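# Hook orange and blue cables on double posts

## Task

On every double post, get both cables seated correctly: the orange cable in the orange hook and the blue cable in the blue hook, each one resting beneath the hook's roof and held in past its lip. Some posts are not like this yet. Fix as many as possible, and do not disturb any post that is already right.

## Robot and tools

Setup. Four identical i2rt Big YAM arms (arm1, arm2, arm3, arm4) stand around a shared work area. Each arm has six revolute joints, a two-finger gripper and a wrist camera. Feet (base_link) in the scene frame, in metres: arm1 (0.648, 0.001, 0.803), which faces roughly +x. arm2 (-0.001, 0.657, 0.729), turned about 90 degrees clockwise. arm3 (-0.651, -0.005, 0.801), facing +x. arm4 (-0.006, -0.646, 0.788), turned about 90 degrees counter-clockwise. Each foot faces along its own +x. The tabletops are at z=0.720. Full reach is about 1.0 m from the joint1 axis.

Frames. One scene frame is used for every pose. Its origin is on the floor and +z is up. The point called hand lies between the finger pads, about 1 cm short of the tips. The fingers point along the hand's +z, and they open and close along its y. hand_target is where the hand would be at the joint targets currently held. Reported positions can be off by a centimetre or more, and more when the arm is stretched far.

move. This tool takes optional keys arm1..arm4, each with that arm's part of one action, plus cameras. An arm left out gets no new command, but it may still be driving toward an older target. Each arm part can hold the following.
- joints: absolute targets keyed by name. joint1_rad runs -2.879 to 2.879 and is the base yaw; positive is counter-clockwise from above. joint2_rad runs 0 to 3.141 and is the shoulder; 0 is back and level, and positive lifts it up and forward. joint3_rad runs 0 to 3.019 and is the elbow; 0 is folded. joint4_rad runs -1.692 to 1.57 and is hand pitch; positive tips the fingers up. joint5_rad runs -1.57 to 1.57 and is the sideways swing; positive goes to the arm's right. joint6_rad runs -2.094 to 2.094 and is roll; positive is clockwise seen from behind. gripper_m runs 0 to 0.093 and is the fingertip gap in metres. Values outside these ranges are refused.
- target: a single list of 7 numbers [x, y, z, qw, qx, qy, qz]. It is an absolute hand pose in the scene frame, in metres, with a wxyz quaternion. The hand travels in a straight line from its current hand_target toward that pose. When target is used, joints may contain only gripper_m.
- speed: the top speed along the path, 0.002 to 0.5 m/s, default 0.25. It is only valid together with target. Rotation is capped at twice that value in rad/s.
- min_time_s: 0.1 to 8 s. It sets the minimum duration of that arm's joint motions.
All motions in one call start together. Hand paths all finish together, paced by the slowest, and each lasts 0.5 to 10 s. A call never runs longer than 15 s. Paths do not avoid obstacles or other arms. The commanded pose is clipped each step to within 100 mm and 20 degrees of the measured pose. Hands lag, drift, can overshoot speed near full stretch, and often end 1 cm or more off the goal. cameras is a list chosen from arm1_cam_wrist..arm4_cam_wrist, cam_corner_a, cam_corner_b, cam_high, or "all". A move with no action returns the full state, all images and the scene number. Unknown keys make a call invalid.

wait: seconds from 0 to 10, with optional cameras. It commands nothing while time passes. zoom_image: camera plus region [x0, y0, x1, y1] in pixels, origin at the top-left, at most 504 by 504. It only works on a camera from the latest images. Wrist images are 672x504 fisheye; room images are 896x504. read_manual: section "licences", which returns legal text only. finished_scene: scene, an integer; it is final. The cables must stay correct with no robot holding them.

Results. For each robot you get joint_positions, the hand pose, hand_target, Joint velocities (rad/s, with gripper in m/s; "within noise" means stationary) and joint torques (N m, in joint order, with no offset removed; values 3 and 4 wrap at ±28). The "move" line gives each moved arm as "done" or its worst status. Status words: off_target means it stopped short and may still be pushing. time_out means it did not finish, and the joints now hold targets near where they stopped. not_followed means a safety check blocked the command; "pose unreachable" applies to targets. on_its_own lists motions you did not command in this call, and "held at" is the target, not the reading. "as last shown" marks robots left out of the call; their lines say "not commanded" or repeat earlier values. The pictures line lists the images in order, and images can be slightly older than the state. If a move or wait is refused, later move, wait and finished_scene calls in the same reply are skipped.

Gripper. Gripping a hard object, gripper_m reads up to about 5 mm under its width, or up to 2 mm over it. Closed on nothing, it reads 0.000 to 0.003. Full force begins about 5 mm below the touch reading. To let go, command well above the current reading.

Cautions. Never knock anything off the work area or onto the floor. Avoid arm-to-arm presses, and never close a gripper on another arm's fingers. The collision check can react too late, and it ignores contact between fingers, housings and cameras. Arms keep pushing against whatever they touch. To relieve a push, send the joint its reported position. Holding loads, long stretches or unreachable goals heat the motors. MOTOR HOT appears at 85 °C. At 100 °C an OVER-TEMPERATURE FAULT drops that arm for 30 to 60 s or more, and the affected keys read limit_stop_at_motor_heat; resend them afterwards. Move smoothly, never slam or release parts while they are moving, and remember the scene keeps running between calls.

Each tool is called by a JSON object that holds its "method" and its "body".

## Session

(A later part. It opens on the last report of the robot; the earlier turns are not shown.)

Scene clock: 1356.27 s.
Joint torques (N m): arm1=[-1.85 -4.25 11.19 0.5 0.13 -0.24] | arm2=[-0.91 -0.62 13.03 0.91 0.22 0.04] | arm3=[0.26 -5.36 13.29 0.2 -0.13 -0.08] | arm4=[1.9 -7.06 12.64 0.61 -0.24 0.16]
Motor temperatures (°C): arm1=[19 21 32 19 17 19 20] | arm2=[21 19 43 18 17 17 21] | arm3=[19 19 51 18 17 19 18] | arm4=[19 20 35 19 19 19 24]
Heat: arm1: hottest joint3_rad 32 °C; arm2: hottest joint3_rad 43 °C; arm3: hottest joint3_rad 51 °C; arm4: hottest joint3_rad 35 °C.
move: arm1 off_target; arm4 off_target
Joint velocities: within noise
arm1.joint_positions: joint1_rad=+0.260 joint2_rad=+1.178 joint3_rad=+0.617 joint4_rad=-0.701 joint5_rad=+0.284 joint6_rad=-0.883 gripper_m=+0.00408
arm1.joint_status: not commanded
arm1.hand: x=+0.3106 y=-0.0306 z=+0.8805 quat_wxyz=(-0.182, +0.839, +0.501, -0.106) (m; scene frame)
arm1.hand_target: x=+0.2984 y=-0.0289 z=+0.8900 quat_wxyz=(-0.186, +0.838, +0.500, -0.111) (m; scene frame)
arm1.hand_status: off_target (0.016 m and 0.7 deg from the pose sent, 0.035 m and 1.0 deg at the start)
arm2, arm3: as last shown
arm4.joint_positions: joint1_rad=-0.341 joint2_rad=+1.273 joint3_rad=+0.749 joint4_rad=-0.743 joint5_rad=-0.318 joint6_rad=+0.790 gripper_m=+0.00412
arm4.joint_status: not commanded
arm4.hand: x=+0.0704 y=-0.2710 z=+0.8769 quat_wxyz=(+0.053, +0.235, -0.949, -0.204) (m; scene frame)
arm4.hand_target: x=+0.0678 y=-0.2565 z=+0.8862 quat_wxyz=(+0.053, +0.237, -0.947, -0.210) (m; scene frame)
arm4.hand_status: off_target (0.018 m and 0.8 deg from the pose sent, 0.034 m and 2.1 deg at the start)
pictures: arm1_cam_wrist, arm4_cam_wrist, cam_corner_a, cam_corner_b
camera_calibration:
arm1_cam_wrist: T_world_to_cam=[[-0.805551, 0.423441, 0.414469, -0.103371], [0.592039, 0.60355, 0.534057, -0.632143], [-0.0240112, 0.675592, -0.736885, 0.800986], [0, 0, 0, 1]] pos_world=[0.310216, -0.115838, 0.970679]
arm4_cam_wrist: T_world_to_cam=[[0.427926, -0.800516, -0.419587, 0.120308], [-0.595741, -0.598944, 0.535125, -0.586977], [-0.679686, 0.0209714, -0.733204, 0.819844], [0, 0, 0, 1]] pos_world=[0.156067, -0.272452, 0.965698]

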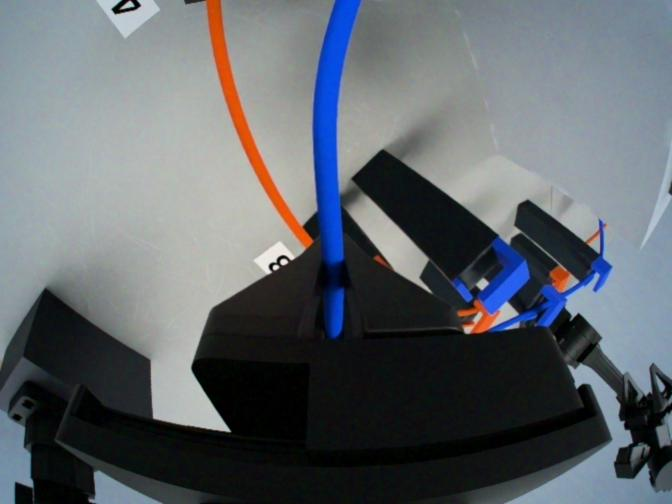

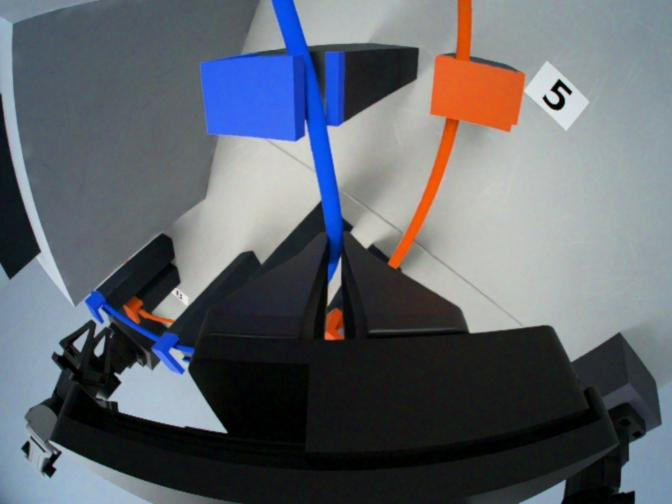

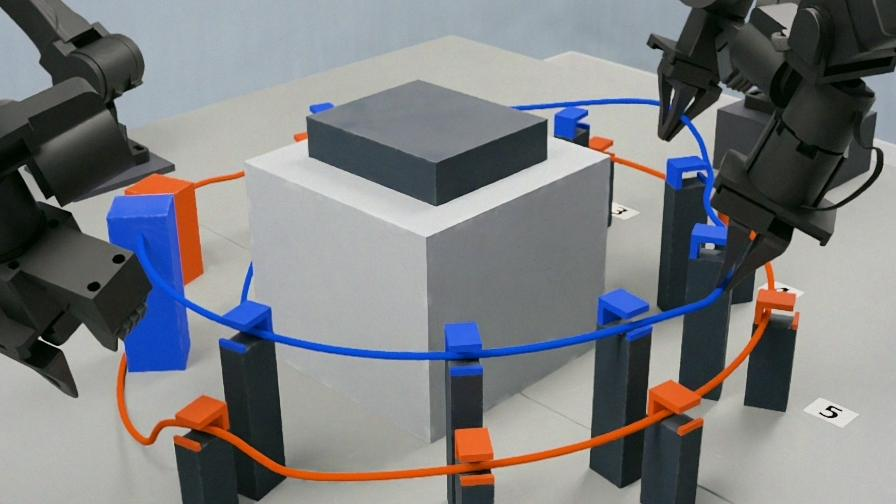

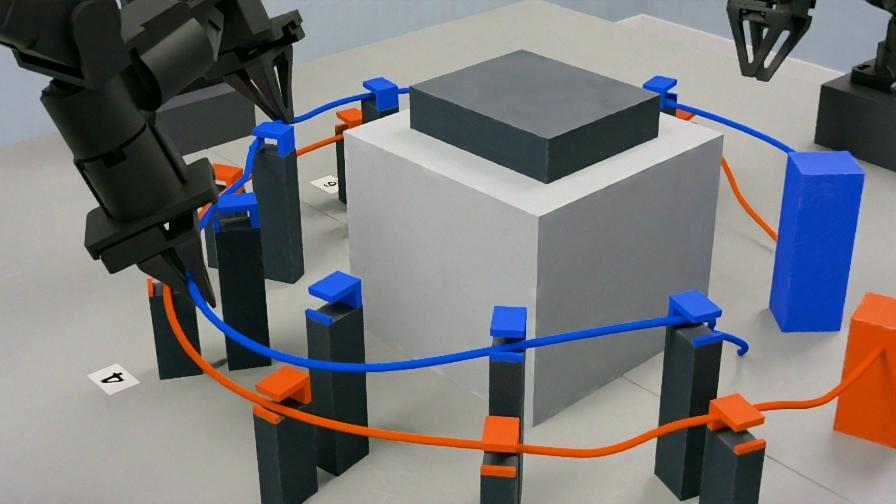

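{"method": "move", "body": {"arm1": {"target": [0.3420, -0.0060, 0.868, -0.1861, 0.8383, 0.5001, -0.1109], "speed": 0.06}, "arm4": {"target": [0.0640, -0.2580, 0.873, -0.0525, -0.2365, 0.9473, 0.2102], "speed": 0.06}, "cameras": ["arm1_cam_wrist", "arm4_cam_wrist", "cam_corner_a", "cam_corner_b"]}}

{"method": "zoom_image", "body": {"camera": "cam_corner_a", "region": [640, 110, 800, 290]}}

{"method": "zoom_image", "body": {"camera": "cam_corner_b", "region": [140, 80, 380, 300]}}

{"method": "zoom_image", "body": {"camera": "arm4_cam_wrist", "region": [180, 0, 400, 260]}}

{"method": "zoom_image", "body": {"camera": "cam_corner_b", "region": [440, 280, 580, 400]}}

Scene clock: 1396.70 s.
Joint torques (N m): arm1=[-2.55 -4.37 6.53 0.24 0.51 -0.3] | arm2=[-0.97 -0.67 13 0.92 0.22 0.04] | arm3=[0.15 -5.3 13.29 0.2 -0.12 -0.08] | arm4=[2.61 -7.18 10.32 0.18 -0.72 0.21]
Motor temperatures (°C): arm1=[19 20 33 19 17 19 20] | arm2=[21 19 44 18 17 17 21] | arm3=[19 19 52 18 17 19 18] | arm4=[19 20 38 19 19 19 24]
Heat: arm1: hottest joint3_rad 33 °C; arm2: hottest joint3_rad 44 °C; arm3: hottest joint3_rad 52 °C; arm4: hottest joint3_rad 38 °C.
move: arm1 off_target; arm4 off_target
Joint velocities: within noise
arm1.joint_positions: joint1_rad=+0.221 joint2_rad=+1.084 joint3_rad=+0.526 joint4_rad=-0.646 joint5_rad=+0.259 joint6_rad=-0.927 gripper_m=+0.00408
arm1.joint_status: not commanded
arm1.hand: x=+0.3308 y=-0.0173 z=+0.8752 quat_wxyz=(-0.184, +0.836, +0.500, -0.129) (m; scene frame)
arm1.hand_target: x=+0.3418 y=-0.0066 z=+0.8680 quat_wxyz=(-0.186, +0.838, +0.500, -0.111) (m; scene frame)
arm1.hand_status: off_target (0.017 m and 2.1 deg from the pose sent, 0.042 m and 0.7 deg at the start)
arm2, arm3: as last shown
arm4.joint_positions: joint1_rad=-0.339 joint2_rad=+1.283 joint3_rad=+0.749 joint4_rad=-0.687 joint5_rad=-0.303 joint6_rad=+0.797 gripper_m=+0.00405
arm4.joint_status: not commanded
arm4.hand: x=+0.0764 y=-0.2599 z=+0.8766 quat_wxyz=(+0.035, +0.234, -0.947, -0.219) (m; scene frame)
arm4.hand_target: x=+0.0642 y=-0.2584 z=+0.8731 quat_wxyz=(+0.052, +0.236, -0.947, -0.210) (m; scene frame)
arm4.hand_status: off_target (0.013 m and 2.2 deg from the pose sent, 0.015 m and 0.8 deg at the start)
pictures: arm1_cam_wrist, arm4_cam_wrist, cam_corner_a, cam_corner_b
camera_calibration:
arm1_cam_wrist: T_world_to_cam=[[-0.791613, 0.424237, 0.439742, -0.117204], [0.607912, 0.619357, 0.49683, -0.62171], [-0.0615836, 0.660621, -0.748189, 0.810635], [0, 0, 0, 1]] pos_world=[0.335087, -0.100741, 0.966932]
arm4_cam_wrist: T_world_to_cam=[[0.431526, -0.788865, -0.437581, 0.144941], [-0.614765, -0.612154, 0.497324, -0.545425], [-0.660188, 0.0544014, -0.749127, 0.844533], [0, 0, 0, 1]] pos_world=[0.159697, -0.265489, 0.967339]

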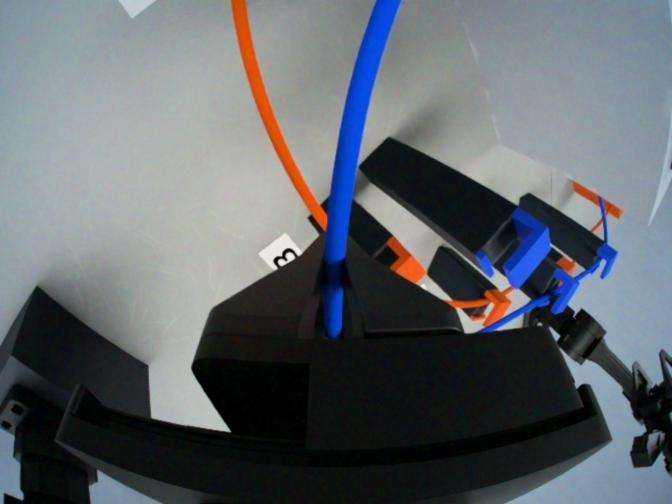

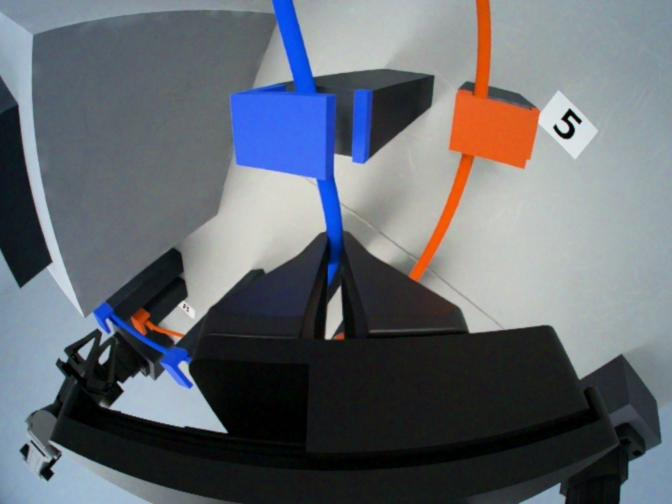

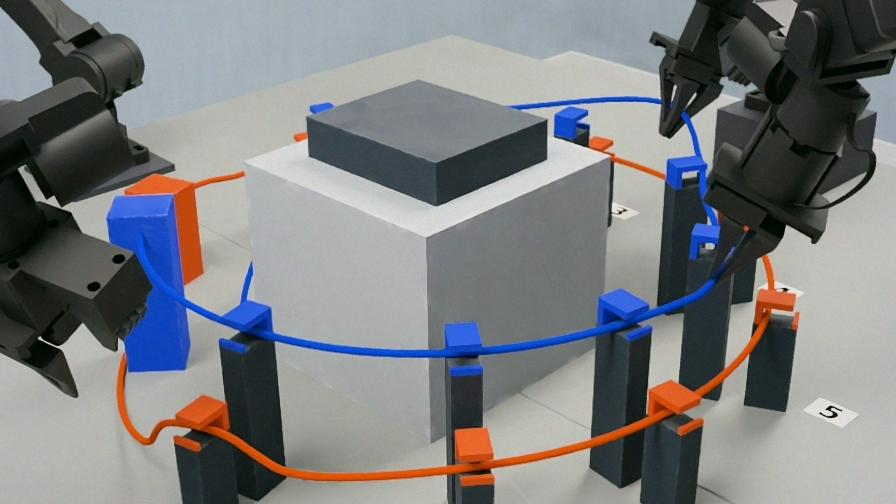

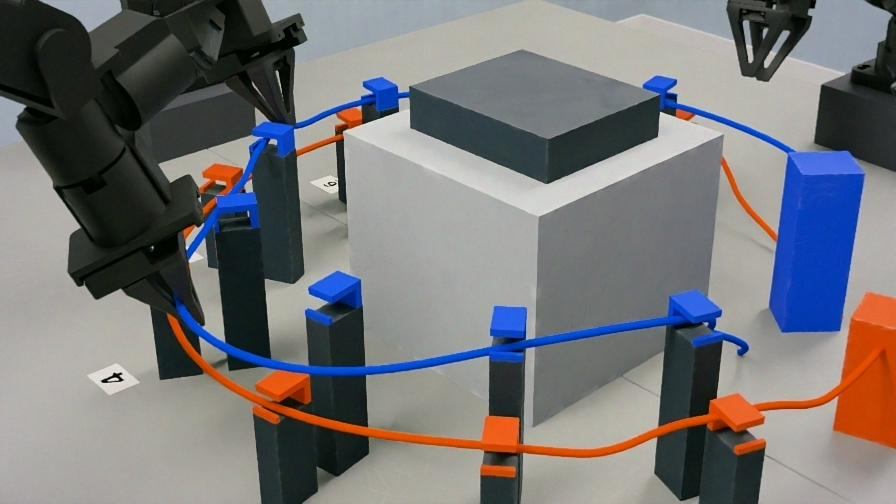

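Scaled by 2.800 from the camera's 896x504 image, which has a finer 1280x720 frame.

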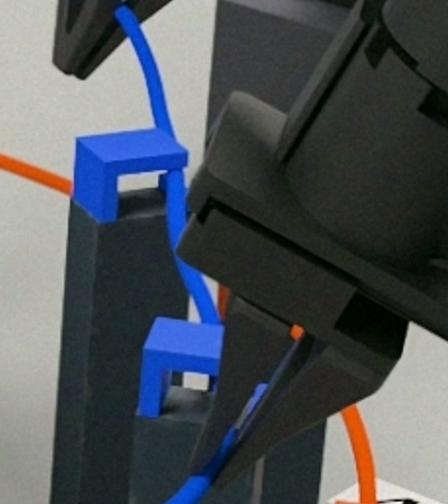

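Scaled by 2.100 from the camera's 896x504 image, which has a finer 1280x720 frame.

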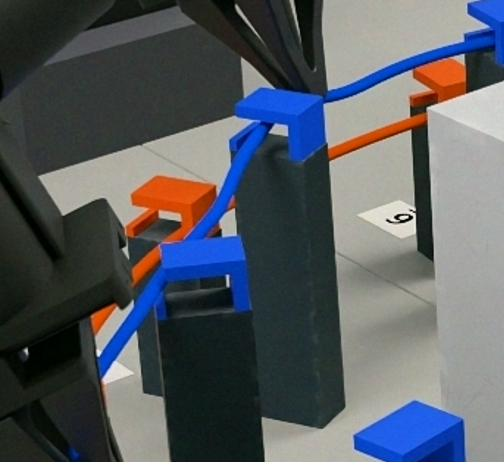

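Scaled by 1.938 from the camera's 672x504 image, which has a finer 960x720 frame.

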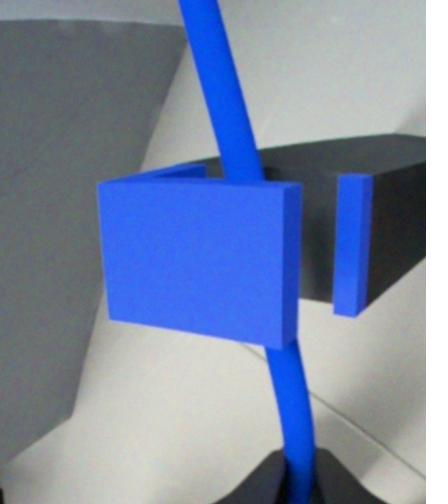

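Scaled by 3.600 from the camera's 896x504 image, which has a finer 1280x720 frame.

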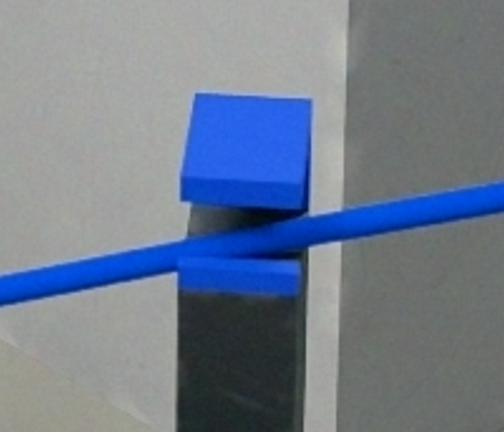

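{"method": "zoom_image", "body": {"camera": "cam_corner_a", "region": [655, 145, 725, 215]}}

{"method": "zoom_image", "body": {"camera": "cam_corner_b", "region": [180, 180, 270, 270]}}

{"method": "zoom_image", "body": {"camera": "cam_corner_b", "region": [235, 110, 305, 180]}}

Scaled by 7.200 from the camera's 896x504 image, which has a finer 1280x720 frame.

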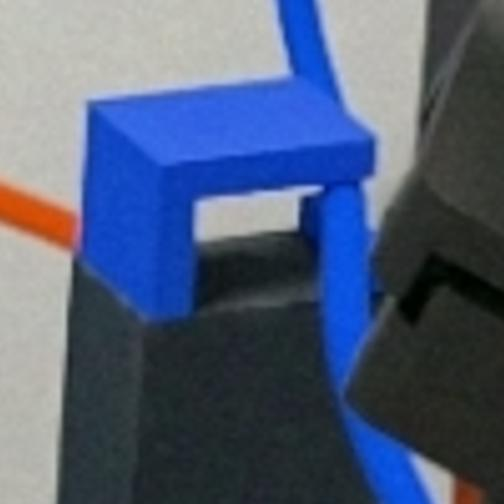

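Scaled by 5.600 from the camera's 896x504 image, which has a finer 1280x720 frame.

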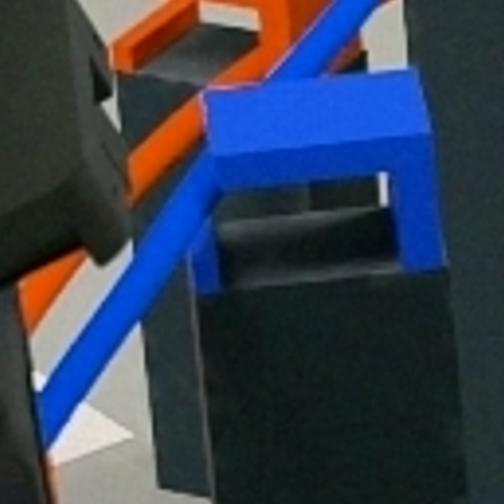

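Scaled by 7.200 from the camera's 896x504 image, which has a finer 1280x720 frame.

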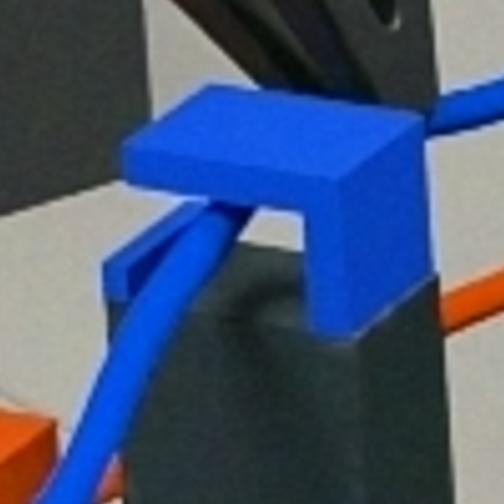

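{"method": "move", "body": {"arm1": {"joints": {"joint3_rad": 0.560}}, "cameras": []}}

Scene clock: 1424.20 s.
Joint torques (N m): arm1=[-2.2 -4.42 10.44 0.24 0.51 -0.28] | arm2=[-1.03 -0.79 13 0.94 0.23 0.04] | arm3=[0.26 -5.42 13.3 0.2 -0.12 -0.08] | arm4=[2.78 -7.47 10.3 0.2 -0.73 0.18]
Motor temperatures (°C): arm1=[19 20 32 18 17 19 20] | arm2=[21 19 44 18 17 17 21] | arm3=[19 19 52 18 17 19 18] | arm4=[19 20 37 19 19 19 24]
Heat: arm1: hottest joint3_rad 32 °C; arm2: hottest joint3_rad 44 °C; arm3: hottest joint3_rad 52 °C; arm4: hottest joint3_rad 37 °C.
move: arm1 done
Joint velocities: within noise
arm1.joint_positions: joint1_rad=+0.216 joint2_rad=+1.084 joint3_rad=+0.537 joint4_rad=-0.646 joint5_rad=+0.259 joint6_rad=-0.929 gripper_m=+0.00408
arm1.joint_status: all done
arm1.hand: x=+0.3259 y=-0.0168 z=+0.8800 quat_wxyz=(-0.187, +0.836, +0.498, -0.134) (m; scene frame)
arm1.hand_target: x=+0.3194 y=-0.0107 z=+0.8907 quat_wxyz=(-0.195, +0.836, +0.494, -0.136) (m; scene frame)
arm1.hand_status: not commanded
arm2: as last shown
arm3.joint_positions: joint1_rad=-0.246 joint2_rad=+0.893 joint3_rad=+0.456 joint4_rad=-0.778 joint5_rad=-0.213 joint6_rad=+1.097 gripper_m=+0.04489
arm3.joint_status: not commanded
arm3.hand: x=-0.3818 y=-0.0435 z=+0.8748 quat_wxyz=(-0.112, -0.607, -0.770, -0.163) (m; scene frame)
arm3.hand_target: x=-0.3683 y=-0.0498 z=+0.8948 quat_wxyz=(-0.133, -0.600, -0.770, -0.171) (m; scene frame)
arm3.hand_status: not commanded
arm4.joint_positions: joint1_rad=-0.339 joint2_rad=+1.284 joint3_rad=+0.749 joint4_rad=-0.687 joint5_rad=-0.303 joint6_rad=+0.798 gripper_m=+0.00401
arm4.joint_status: not commanded
arm4.hand: x=+0.0762 y=-0.2599 z=+0.8762 quat_wxyz=(+0.036, +0.234, -0.947, -0.218) (m; scene frame)
arm4.hand_target: x=+0.0641 y=-0.2584 z=+0.8731 quat_wxyz=(+0.052, +0.237, -0.947, -0.210) (m; scene frame)
arm4.hand_status: not commanded
pictures: none
No camera images: "cameras" was empty.

{"method": "move", "body": {"arm1": {"target": [0.3084, 0.0073, 0.8800, -0.1861, 0.8383, 0.5001, -0.1209], "speed": 0.04}, "cameras": ["arm1_cam_wrist", "arm4_cam_wrist", "cam_corner_a", "cam_corner_b"]}}

{"method": "zoom_image", "body": {"camera": "cam_corner_a", "region": [655, 145, 725, 215]}}

{"method": "zoom_image", "body": {"camera": "cam_corner_b", "region": [180, 180, 270, 270]}}

{"method": "zoom_image", "body": {"camera": "cam_corner_b", "region": [440, 280, 580, 400]}}

Scene clock: 1430.87 s.
Joint torques (N m): arm1=[-2.67 -3.6 10.06 0.51 0.5 -0.26] | arm2=[-1.26 -0.73 13.03 0.92 0.23 0.04] | arm3=[0.15 -5.3 13.3 0.2 -0.12 -0.08] | arm4=[2.61 -7.3 10.32 0.21 -0.73 0.18]
Motor temperatures (°C): arm1=[19 20 33 18 17 19 20] | arm2=[21 19 44 18 17 17 21] | arm3=[19 19 52 18 17 19 18] | arm4=[19 20 37 19 19 19 24]
Heat: arm1: hottest joint3_rad 33 °C; arm2: hottest joint3_rad 44 °C; arm3: hottest joint3_rad 52 °C; arm4: hottest joint3_rad 37 °C.
move: arm1 off_target
Joint velocities: within noise
arm1.joint_positions: joint1_rad=+0.146 joint2_rad=+1.129 joint3_rad=+0.559 joint4_rad=-0.626 joint5_rad=+0.224 joint6_rad=-1.000 gripper_m=+0.00408
arm1.joint_status: not commanded
arm1.hand: x=+0.3144 y=-0.0016 z=+0.8760 quat_wxyz=(-0.179, +0.836, +0.503, -0.127) (m; scene frame)
arm1.hand_target: x=+0.3087 y=+0.0072 z=+0.8800 quat_wxyz=(-0.186, +0.837, +0.499, -0.121) (m; scene frame)
arm1.hand_status: off_target (0.011 m and 1.1 deg from the pose sent, 0.030 m and 1.5 deg at the start)
arm2, arm3, arm4: as last shown
arm4.joint_positions: joint1_rad=-0.339 joint2_rad=+1.284 joint3_rad=+0.749 joint4_rad=-0.687 joint5_rad=-0.303 joint6_rad=+0.798 gripper_m=+0.00432
pictures: arm1_cam_wrist, arm4_cam_wrist, cam_corner_a, cam_corner_b
camera_calibration:
arm1_cam_wrist: T_world_to_cam=[[-0.797914, 0.42252, 0.429895, -0.126591], [0.600028, 0.624732, 0.499677, -0.621851], [-0.0574451, 0.656648, -0.752006, 0.801827], [0, 0, 0, 1]] pos_world=[0.31818, -0.0845411, 0.968124]
arm4_cam_wrist: T_world_to_cam=[[0.430999, -0.789502, -0.436951, 0.144194], [-0.614592, -0.611394, 0.498471, -0.546164], [-0.660693, 0.053706, -0.748732, 0.843676], [0, 0, 0, 1]] pos_world=[0.159595, -0.26539, 0.966941]

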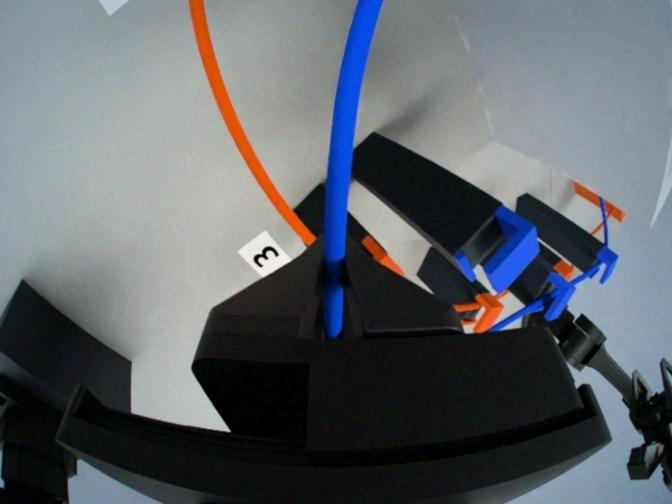

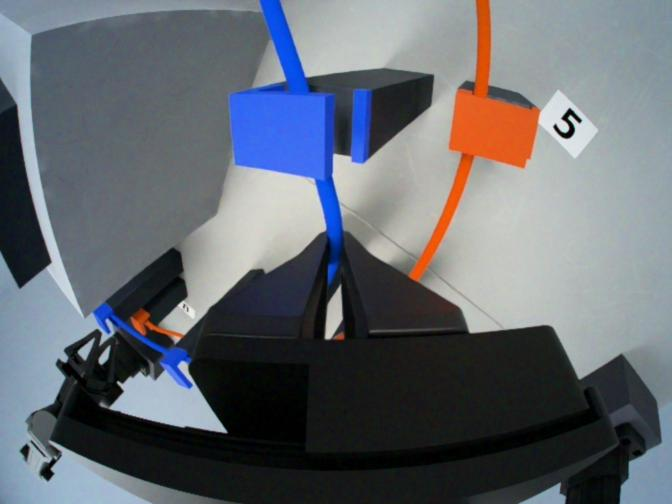

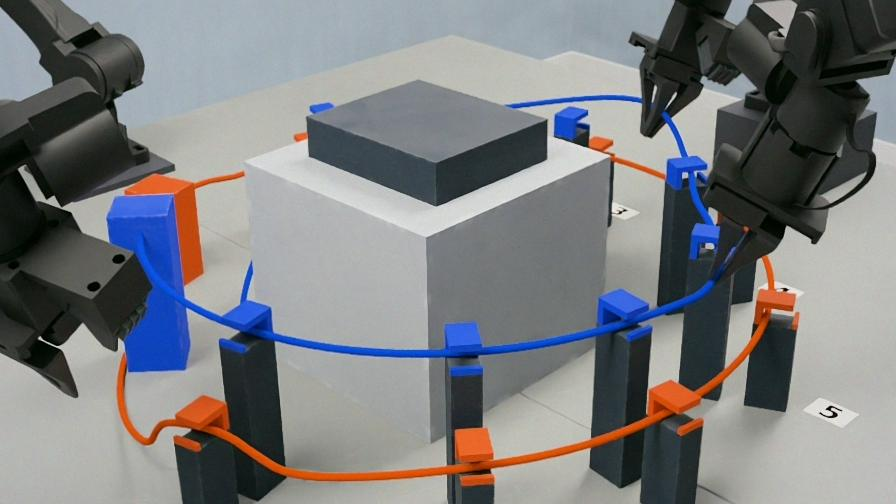

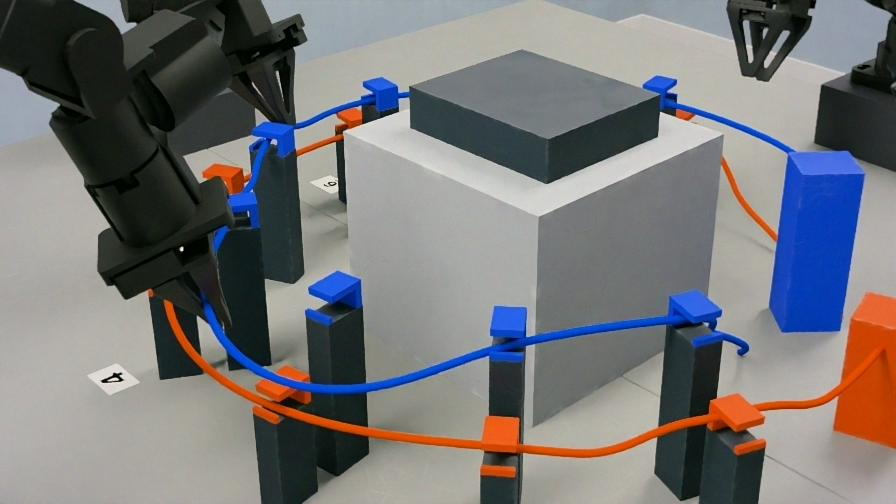

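Scaled by 7.200 from the camera's 896x504 image, which has a finer 1280x720 frame.

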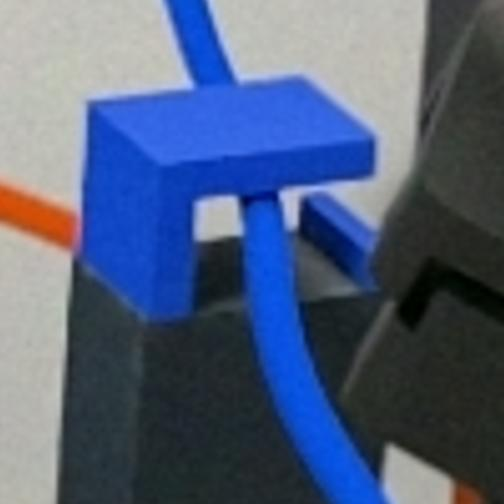

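Scaled by 5.600 from the camera's 896x504 image, which has a finer 1280x720 frame.

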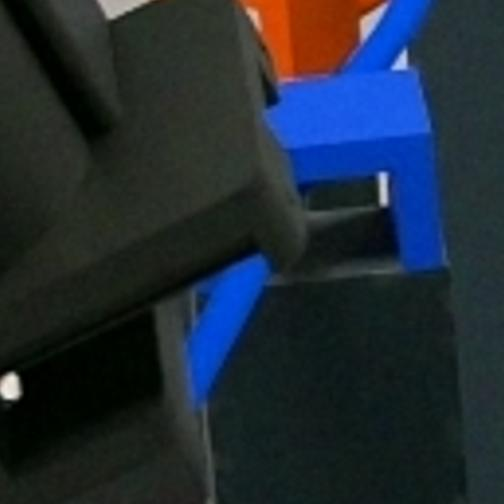

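Scaled by 3.600 from the camera's 896x504 image, which has a finer 1280x720 frame.

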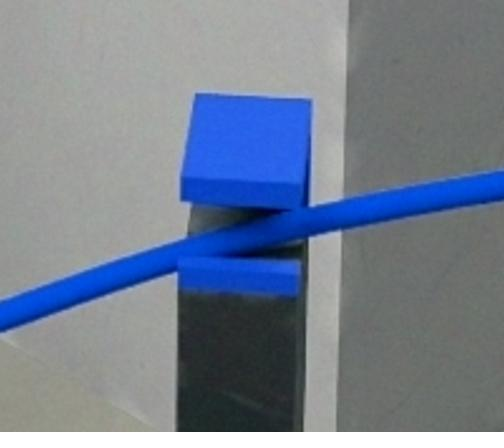

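{"method": "move", "body": {"arm2": {"target": [0.0620, 0.3120, 0.975, -0.034, 0.1532, 0.9642, -0.2139], "speed": 0.25, "joints": {"gripper_m": 0.05}}, "cameras": ["arm2_cam_wrist", "cam_corner_b"]}}

{"method": "zoom_image", "body": {"camera": "arm2_cam_wrist", "region": [230, 60, 530, 330]}}

{"method": "zoom_image", "body": {"camera": "cam_corner_b", "region": [640, 270, 780, 380]}}

Scene clock: 1472.73 s.
Joint torques (N m): arm1=[-2.61 -3.6 10.06 0.51 0.5 -0.29] | arm2=[-1.55 -4.19 10.22 1.69 0.04 -0.03] | arm3=[0.15 -5.3 13.3 0.21 -0.13 -0.07] | arm4=[2.55 -7.3 10.29 0.17 -0.73 0.19]
Motor temperatures (°C): arm1=[19 20 35 18 17 19 20] | arm2=[21 19 44 18 17 17 21] | arm3=[19 19 53 18 17 19 18] | arm4=[19 20 36 19 20 19 24]
Heat: arm1: hottest joint3_rad 35 °C; arm2: hottest joint3_rad 44 °C; arm3: hottest joint3_rad 53 °C; arm4: hottest joint3_rad 36 °C.
move: arm2 done
Joint velocities: within noise
arm1, arm3, arm4: as last shown
arm1.joint_positions: joint1_rad=+0.146 joint2_rad=+1.129 joint3_rad=+0.559 joint4_rad=-0.626 joint5_rad=+0.224 joint6_rad=-1.001 gripper_m=+0.00408
arm2.joint_positions: joint1_rad=+0.351 joint2_rad=+1.029 joint3_rad=+0.967 joint4_rad=-1.178 joint5_rad=+0.261 joint6_rad=-0.982 gripper_m=+0.05009
arm2.joint_status: all done
arm2.hand: x=+0.0628 y=+0.3175 z=+0.9706 quat_wxyz=(+0.038, -0.153, -0.966, +0.207) (m; scene frame)
arm2.hand_target: x=+0.0620 y=+0.3120 z=+0.9751 quat_wxyz=(+0.034, -0.153, -0.964, +0.214) (m; scene frame)
arm2.hand_status: done (0.007 m and 0.9 deg from the pose sent, 0.134 m and 2.7 deg at the start)
arm4.joint_positions: joint1_rad=-0.339 joint2_rad=+1.284 joint3_rad=+0.749 joint4_rad=-0.687 joint5_rad=-0.303 joint6_rad=+0.798 gripper_m=+0.00403
pictures: arm2_cam_wrist, cam_corner_b
camera_calibration:
arm2_cam_wrist: T_world_to_cam=[[-0.260109, -0.872427, 0.41378, -0.112421], [-0.700497, 0.465435, 0.540994, -0.625496], [-0.664565, -0.149134, -0.732197, 0.925195], [0, 0, 0, 1]] pos_world=[0.147452, 0.331026, 1.06233]

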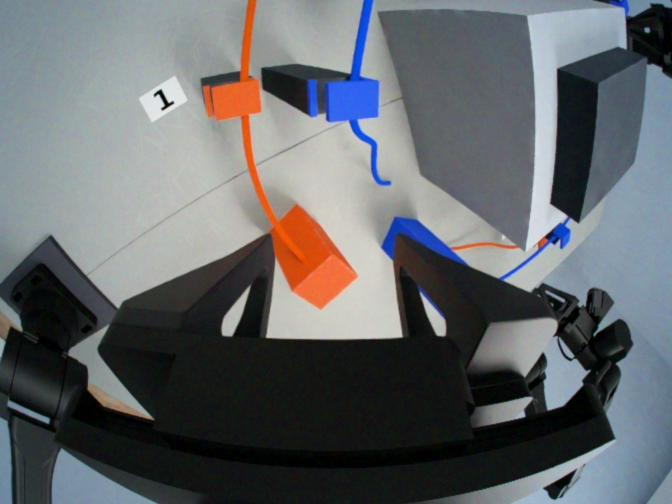

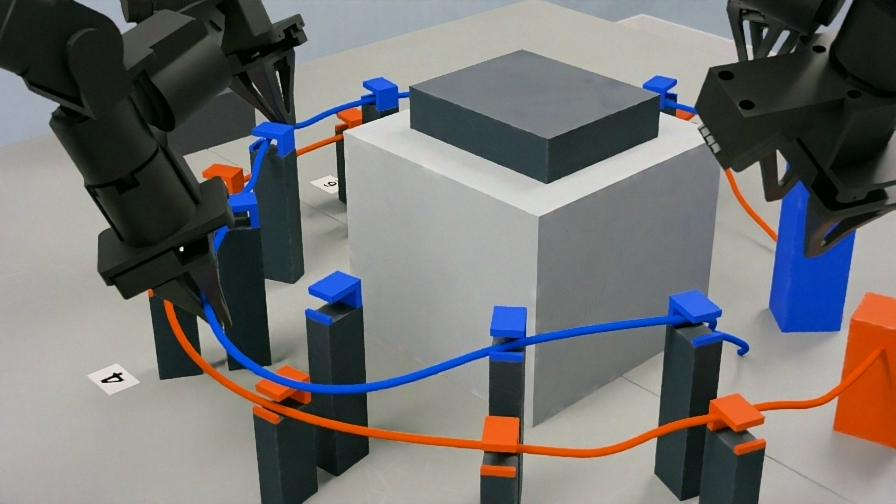

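Scaled by 1.680 from the camera's 672x504 image, which has a finer 960x720 frame.

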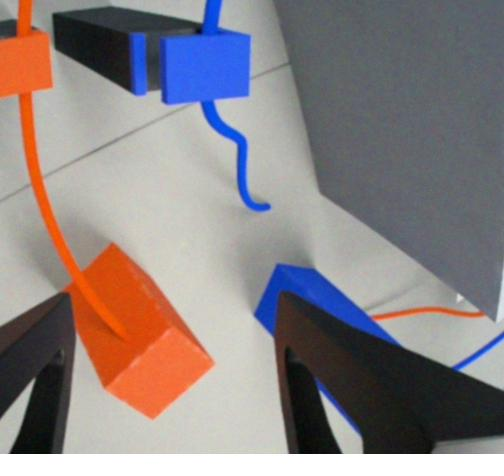

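Scaled by 3.600 from the camera's 896x504 image, which has a finer 1280x720 frame.

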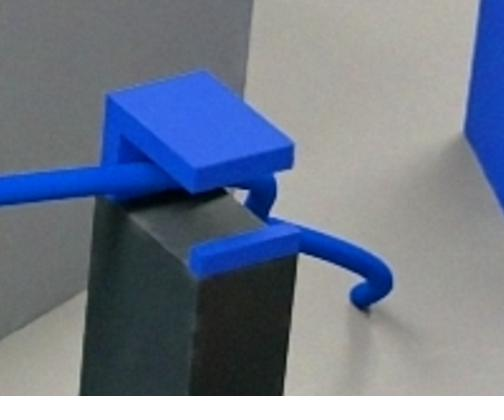

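{"method": "move", "body": {"arm2": {"target": [0.0300, 0.2400, 0.8550, -0.034, 0.1532, 0.9642, -0.2139], "speed": 0.15}, "cameras": ["arm2_cam_wrist", "cam_corner_b"]}}

{"method": "zoom_image", "body": {"camera": "arm2_cam_wrist", "region": [200, 20, 480, 300]}}

{"method": "zoom_image", "body": {"camera": "cam_corner_b", "region": [640, 250, 780, 380]}}

Scene clock: 1500.57 s.
Joint torques (N m): arm1=[-2.61 -3.6 10.06 0.51 0.5 -0.29] | arm2=[-1.44 -6.59 9.02 1.77 -0.01 -0.05] | arm3=[0.15 -5.36 13.33 0.21 -0.13 -0.07] | arm4=[2.73 -7.24 10.29 0.21 -0.72 0.18]
Motor temperatures (°C): arm1=[19 20 35 18 17 19 20] | arm2=[21 19 44 18 17 17 21] | arm3=[19 19 53 18 17 19 18] | arm4=[19 20 36 19 20 19 24]
Heat: arm1: hottest joint3_rad 35 °C; arm2: hottest joint3_rad 44 °C; arm3: hottest joint3_rad 53 °C; arm4: hottest joint3_rad 36 °C.
move: arm2 done
Joint velocities: within noise
arm1, arm3, arm4: as last shown
arm1.hand_target: x=+0.3087 y=+0.0072 z=+0.8800 quat_wxyz=(-0.186, +0.837, +0.500, -0.121) (m; scene frame)
arm2.joint_positions: joint1_rad=+0.199 joint2_rad=+1.281 joint3_rad=+0.839 joint4_rad=-0.754 joint5_rad=+0.207 joint6_rad=-1.128 gripper_m=+0.05009
arm2.joint_status: not commanded
arm2.hand: x=+0.0321 y=+0.2442 z=+0.8557 quat_wxyz=(+0.035, -0.154, -0.965, +0.211) (m; scene frame)
arm2.hand_target: x=+0.0299 y=+0.2401 z=+0.8550 quat_wxyz=(+0.034, -0.153, -0.964, +0.214) (m; scene frame)
arm2.hand_status: done (0.005 m and 0.3 deg from the pose sent, 0.143 m and 0.9 deg at the start)
arm4.joint_positions: joint1_rad=-0.339 joint2_rad=+1.284 joint3_rad=+0.749 joint4_rad=-0.687 joint5_rad=-0.303 joint6_rad=+0.798 gripper_m=+0.00402
pictures: arm2_cam_wrist, cam_corner_b
camera_calibration:
arm2_cam_wrist: T_world_to_cam=[[-0.262785, -0.868175, 0.42097, -0.143807], [-0.702676, 0.471197, 0.533123, -0.545325], [-0.661204, -0.155709, -0.733869, 0.812641], [0, 0, 0, 1]] pos_world=[0.116344, 0.258641, 0.947636]

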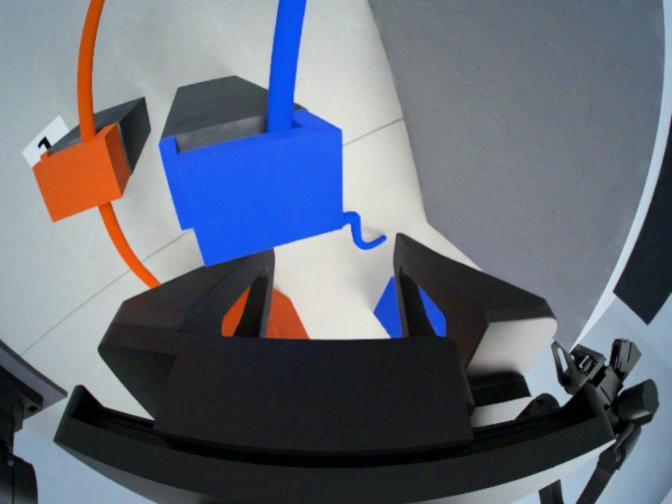

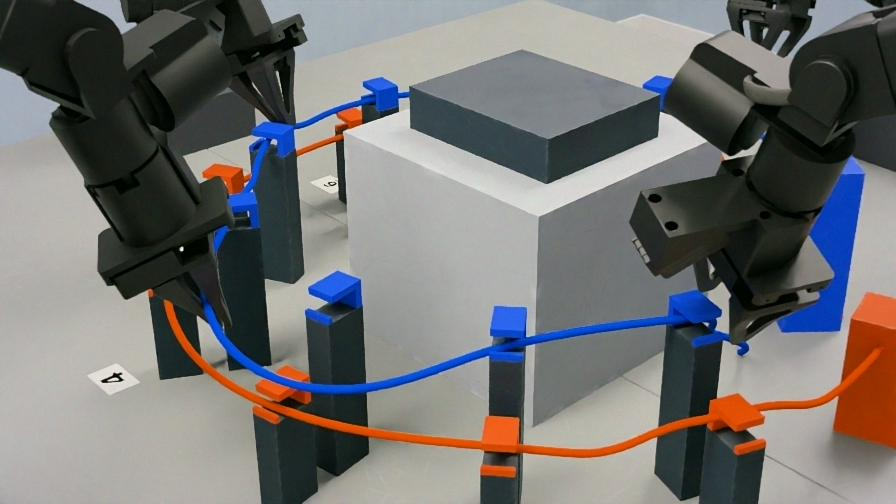

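Scaled by 1.800 from the camera's 672x504 image, which has a finer 960x720 frame.

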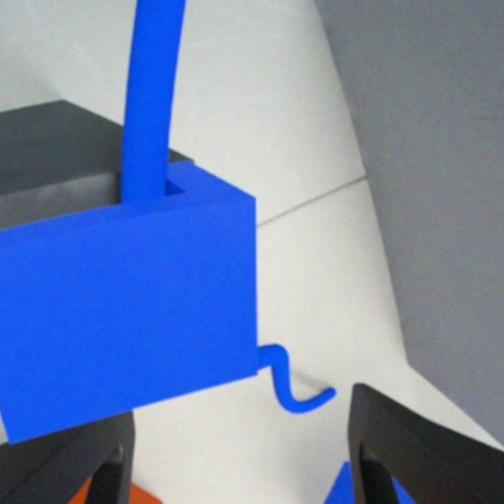

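Scaled by 3.600 from the camera's 896x504 image, which has a finer 1280x720 frame.

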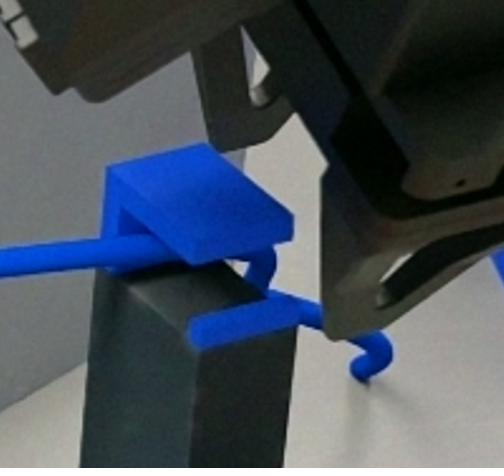

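{"method": "move", "body": {"arm2": {"target": [0.0245, 0.2350, 0.8265, -0.034, 0.1532, 0.9642, -0.2139], "speed": 0.1}, "cameras": ["arm2_cam_wrist", "cam_corner_b"]}}

{"method": "zoom_image", "body": {"camera": "arm2_cam_wrist", "region": [200, 20, 480, 300]}}

{"method": "zoom_image", "body": {"camera": "cam_corner_b", "region": [640, 250, 780, 380]}}

Scene clock: 1546.17 s.
Joint torques (N m): arm1=[-2.61 -3.6 10.06 0.53 0.5 -0.3] | arm2=[-1.38 -6.83 8.5 1.69 -0.02 0] | arm3=[0.15 -5.3 13.3 0.21 -0.12 -0.08] | arm4=[2.61 -7.12 10.26 0.25 -0.72 0.2]
Motor temperatures (°C): arm1=[19 20 35 18 17 19 20] | arm2=[21 20 42 18 17 17 20] | arm3=[19 19 53 18 17 19 18] | arm4=[19 20 36 19 20 19 24]
Heat: arm1: hottest joint3_rad 35 °C; arm2: hottest joint3_rad 42 °C; arm3: hottest joint3_rad 53 °C; arm4: hottest joint3_rad 36 °C.
move: arm2 done
Joint velocities: within noise
arm1, arm3, arm4: as last shown
arm2.joint_positions: joint1_rad=+0.182 joint2_rad=+1.330 joint3_rad=+0.802 joint4_rad=-0.660 joint5_rad=+0.200 joint6_rad=-1.145 gripper_m=+0.05009
arm2.joint_status: not commanded
arm2.hand: x=+0.0273 y=+0.2382 z=+0.8289 quat_wxyz=(+0.034, -0.153, -0.964, +0.213) (m; scene frame)
arm2.hand_target: x=+0.0245 y=+0.2350 z=+0.8266 quat_wxyz=(+0.034, -0.153, -0.964, +0.214) (m; scene frame)
arm2.hand_status: done (0.005 m and 0.1 deg from the pose sent, 0.032 m and 0.3 deg at the start)
arm4.joint_positions: joint1_rad=-0.339 joint2_rad=+1.284 joint3_rad=+0.749 joint4_rad=-0.687 joint5_rad=-0.303 joint6_rad=+0.798 gripper_m=+0.00401
pictures: arm2_cam_wrist, cam_corner_b
camera_calibration:
arm2_cam_wrist: T_world_to_cam=[[-0.261942, -0.866839, 0.424237, -0.142113], [-0.703669, 0.472389, 0.530753, -0.529854], [-0.660482, -0.159496, -0.733706, 0.789592], [0, 0, 0, 1]] pos_world=[0.111445, 0.253045, 0.920839]

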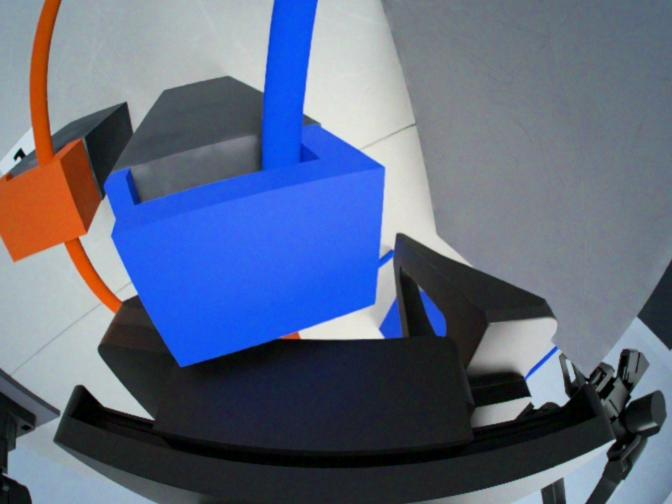

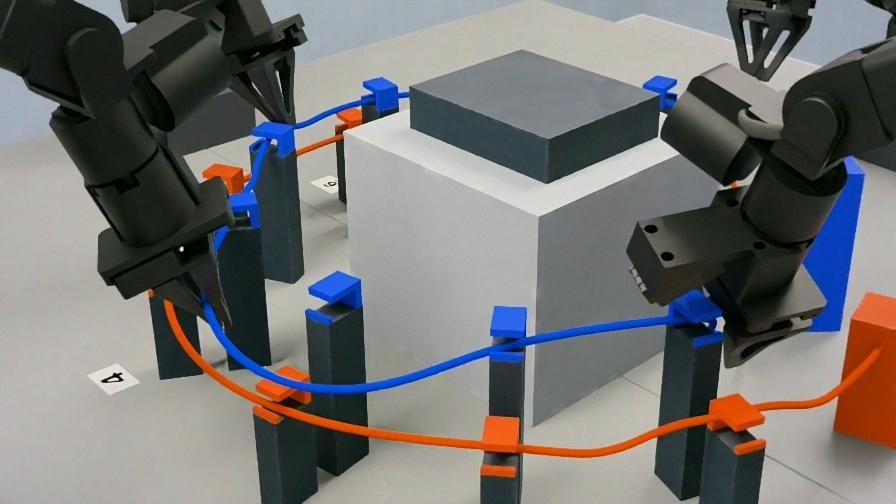

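Scaled by 1.800 from the camera's 672x504 image, which has a finer 960x720 frame.

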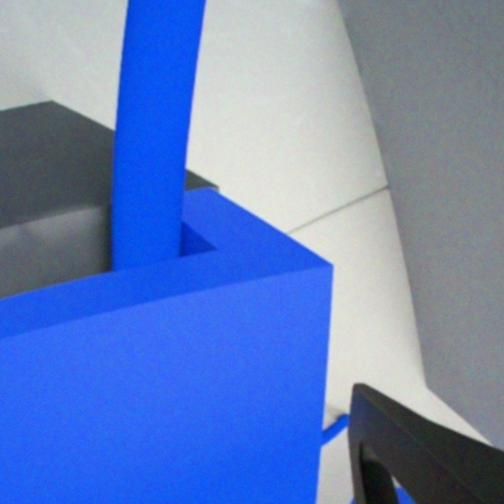

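Scaled by 3.600 from the camera's 896x504 image, which has a finer 1280x720 frame.

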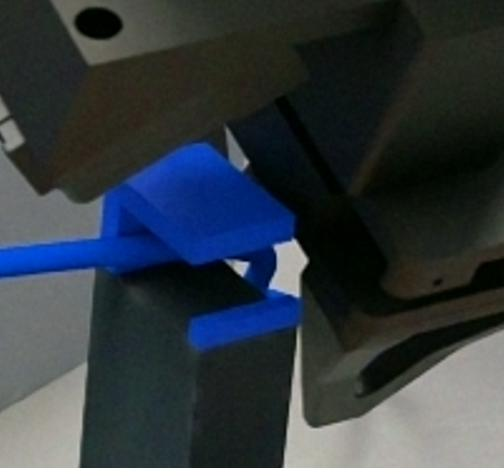

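{"method": "move", "body": {"arm2": {"joints": {"gripper_m": 0.003}}, "cameras": ["arm2_cam_wrist", "cam_corner_b"]}}

{"method": "zoom_image", "body": {"camera": "cam_corner_b", "region": [640, 250, 780, 380]}}

Scene clock: 1549.50 s.
Joint torques (N m): arm1=[-2.61 -3.6 10.06 0.51 0.5 -0.29] | arm2=[-1.44 -6.59 8.76 1.72 0.04 0.01] | arm3=[0.21 -5.36 13.31 0.2 -0.12 -0.08] | arm4=[2.43 -7.18 10.28 0.2 -0.72 0.19]
Motor temperatures (°C): arm1=[19 20 35 18 17 19 20] | arm2=[21 20 41 18 17 17 21] | arm3=[19 19 53 18 17 19 18] | arm4=[19 20 36 19 20 19 24]
Heat: arm1: hottest joint3_rad 35 °C; arm2: hottest joint3_rad 41 °C; arm3: hottest joint3_rad 53 °C; arm4: hottest joint3_rad 36 °C.
move: arm2 done
Joint velocities: within noise
arm1, arm3, arm4: as last shown
arm2.joint_positions: joint1_rad=+0.182 joint2_rad=+1.330 joint3_rad=+0.799 joint4_rad=-0.660 joint5_rad=+0.198 joint6_rad=-1.148 gripper_m=+0.00501
arm2.joint_status: all done
arm2.hand: x=+0.0274 y=+0.2396 z=+0.8274 quat_wxyz=(+0.034, -0.152, -0.965, +0.211) (m; scene frame)
arm2.hand_target: x=+0.0245 y=+0.2351 z=+0.8265 quat_wxyz=(+0.034, -0.153, -0.964, +0.214) (m; scene frame)
arm2.hand_status: not commanded
arm4.joint_positions: joint1_rad=-0.339 joint2_rad=+1.284 joint3_rad=+0.749 joint4_rad=-0.687 joint5_rad=-0.303 joint6_rad=+0.798 gripper_m=+0.00417
pictures: arm2_cam_wrist, cam_corner_b
camera_calibration:
arm2_cam_wrist: T_world_to_cam=[[-0.2588, -0.869424, 0.420861, -0.136899], [-0.705058, 0.467847, 0.532928, -0.530451], [-0.660239, -0.15881, -0.734074, 0.788923], [0, 0, 0, 1]] pos_world=[0.111449, 0.254435, 0.919436]

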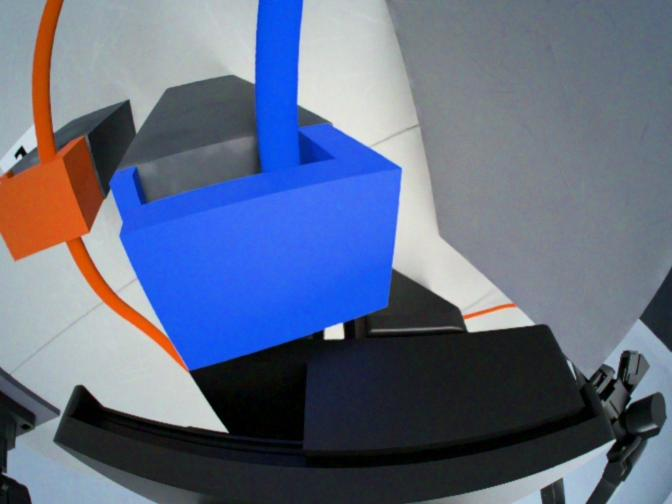

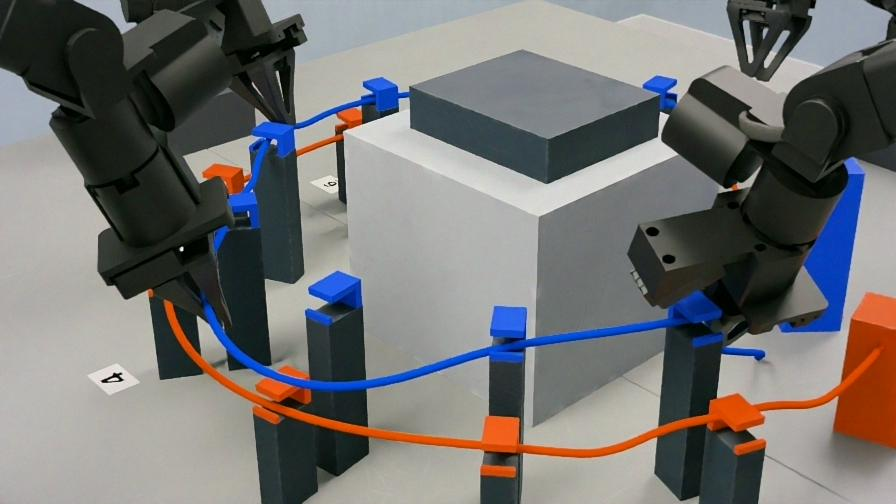

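Scaled by 3.600 from the camera's 896x504 image, which has a finer 1280x720 frame.

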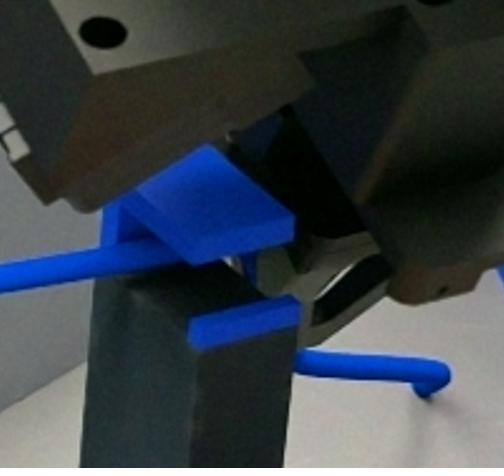

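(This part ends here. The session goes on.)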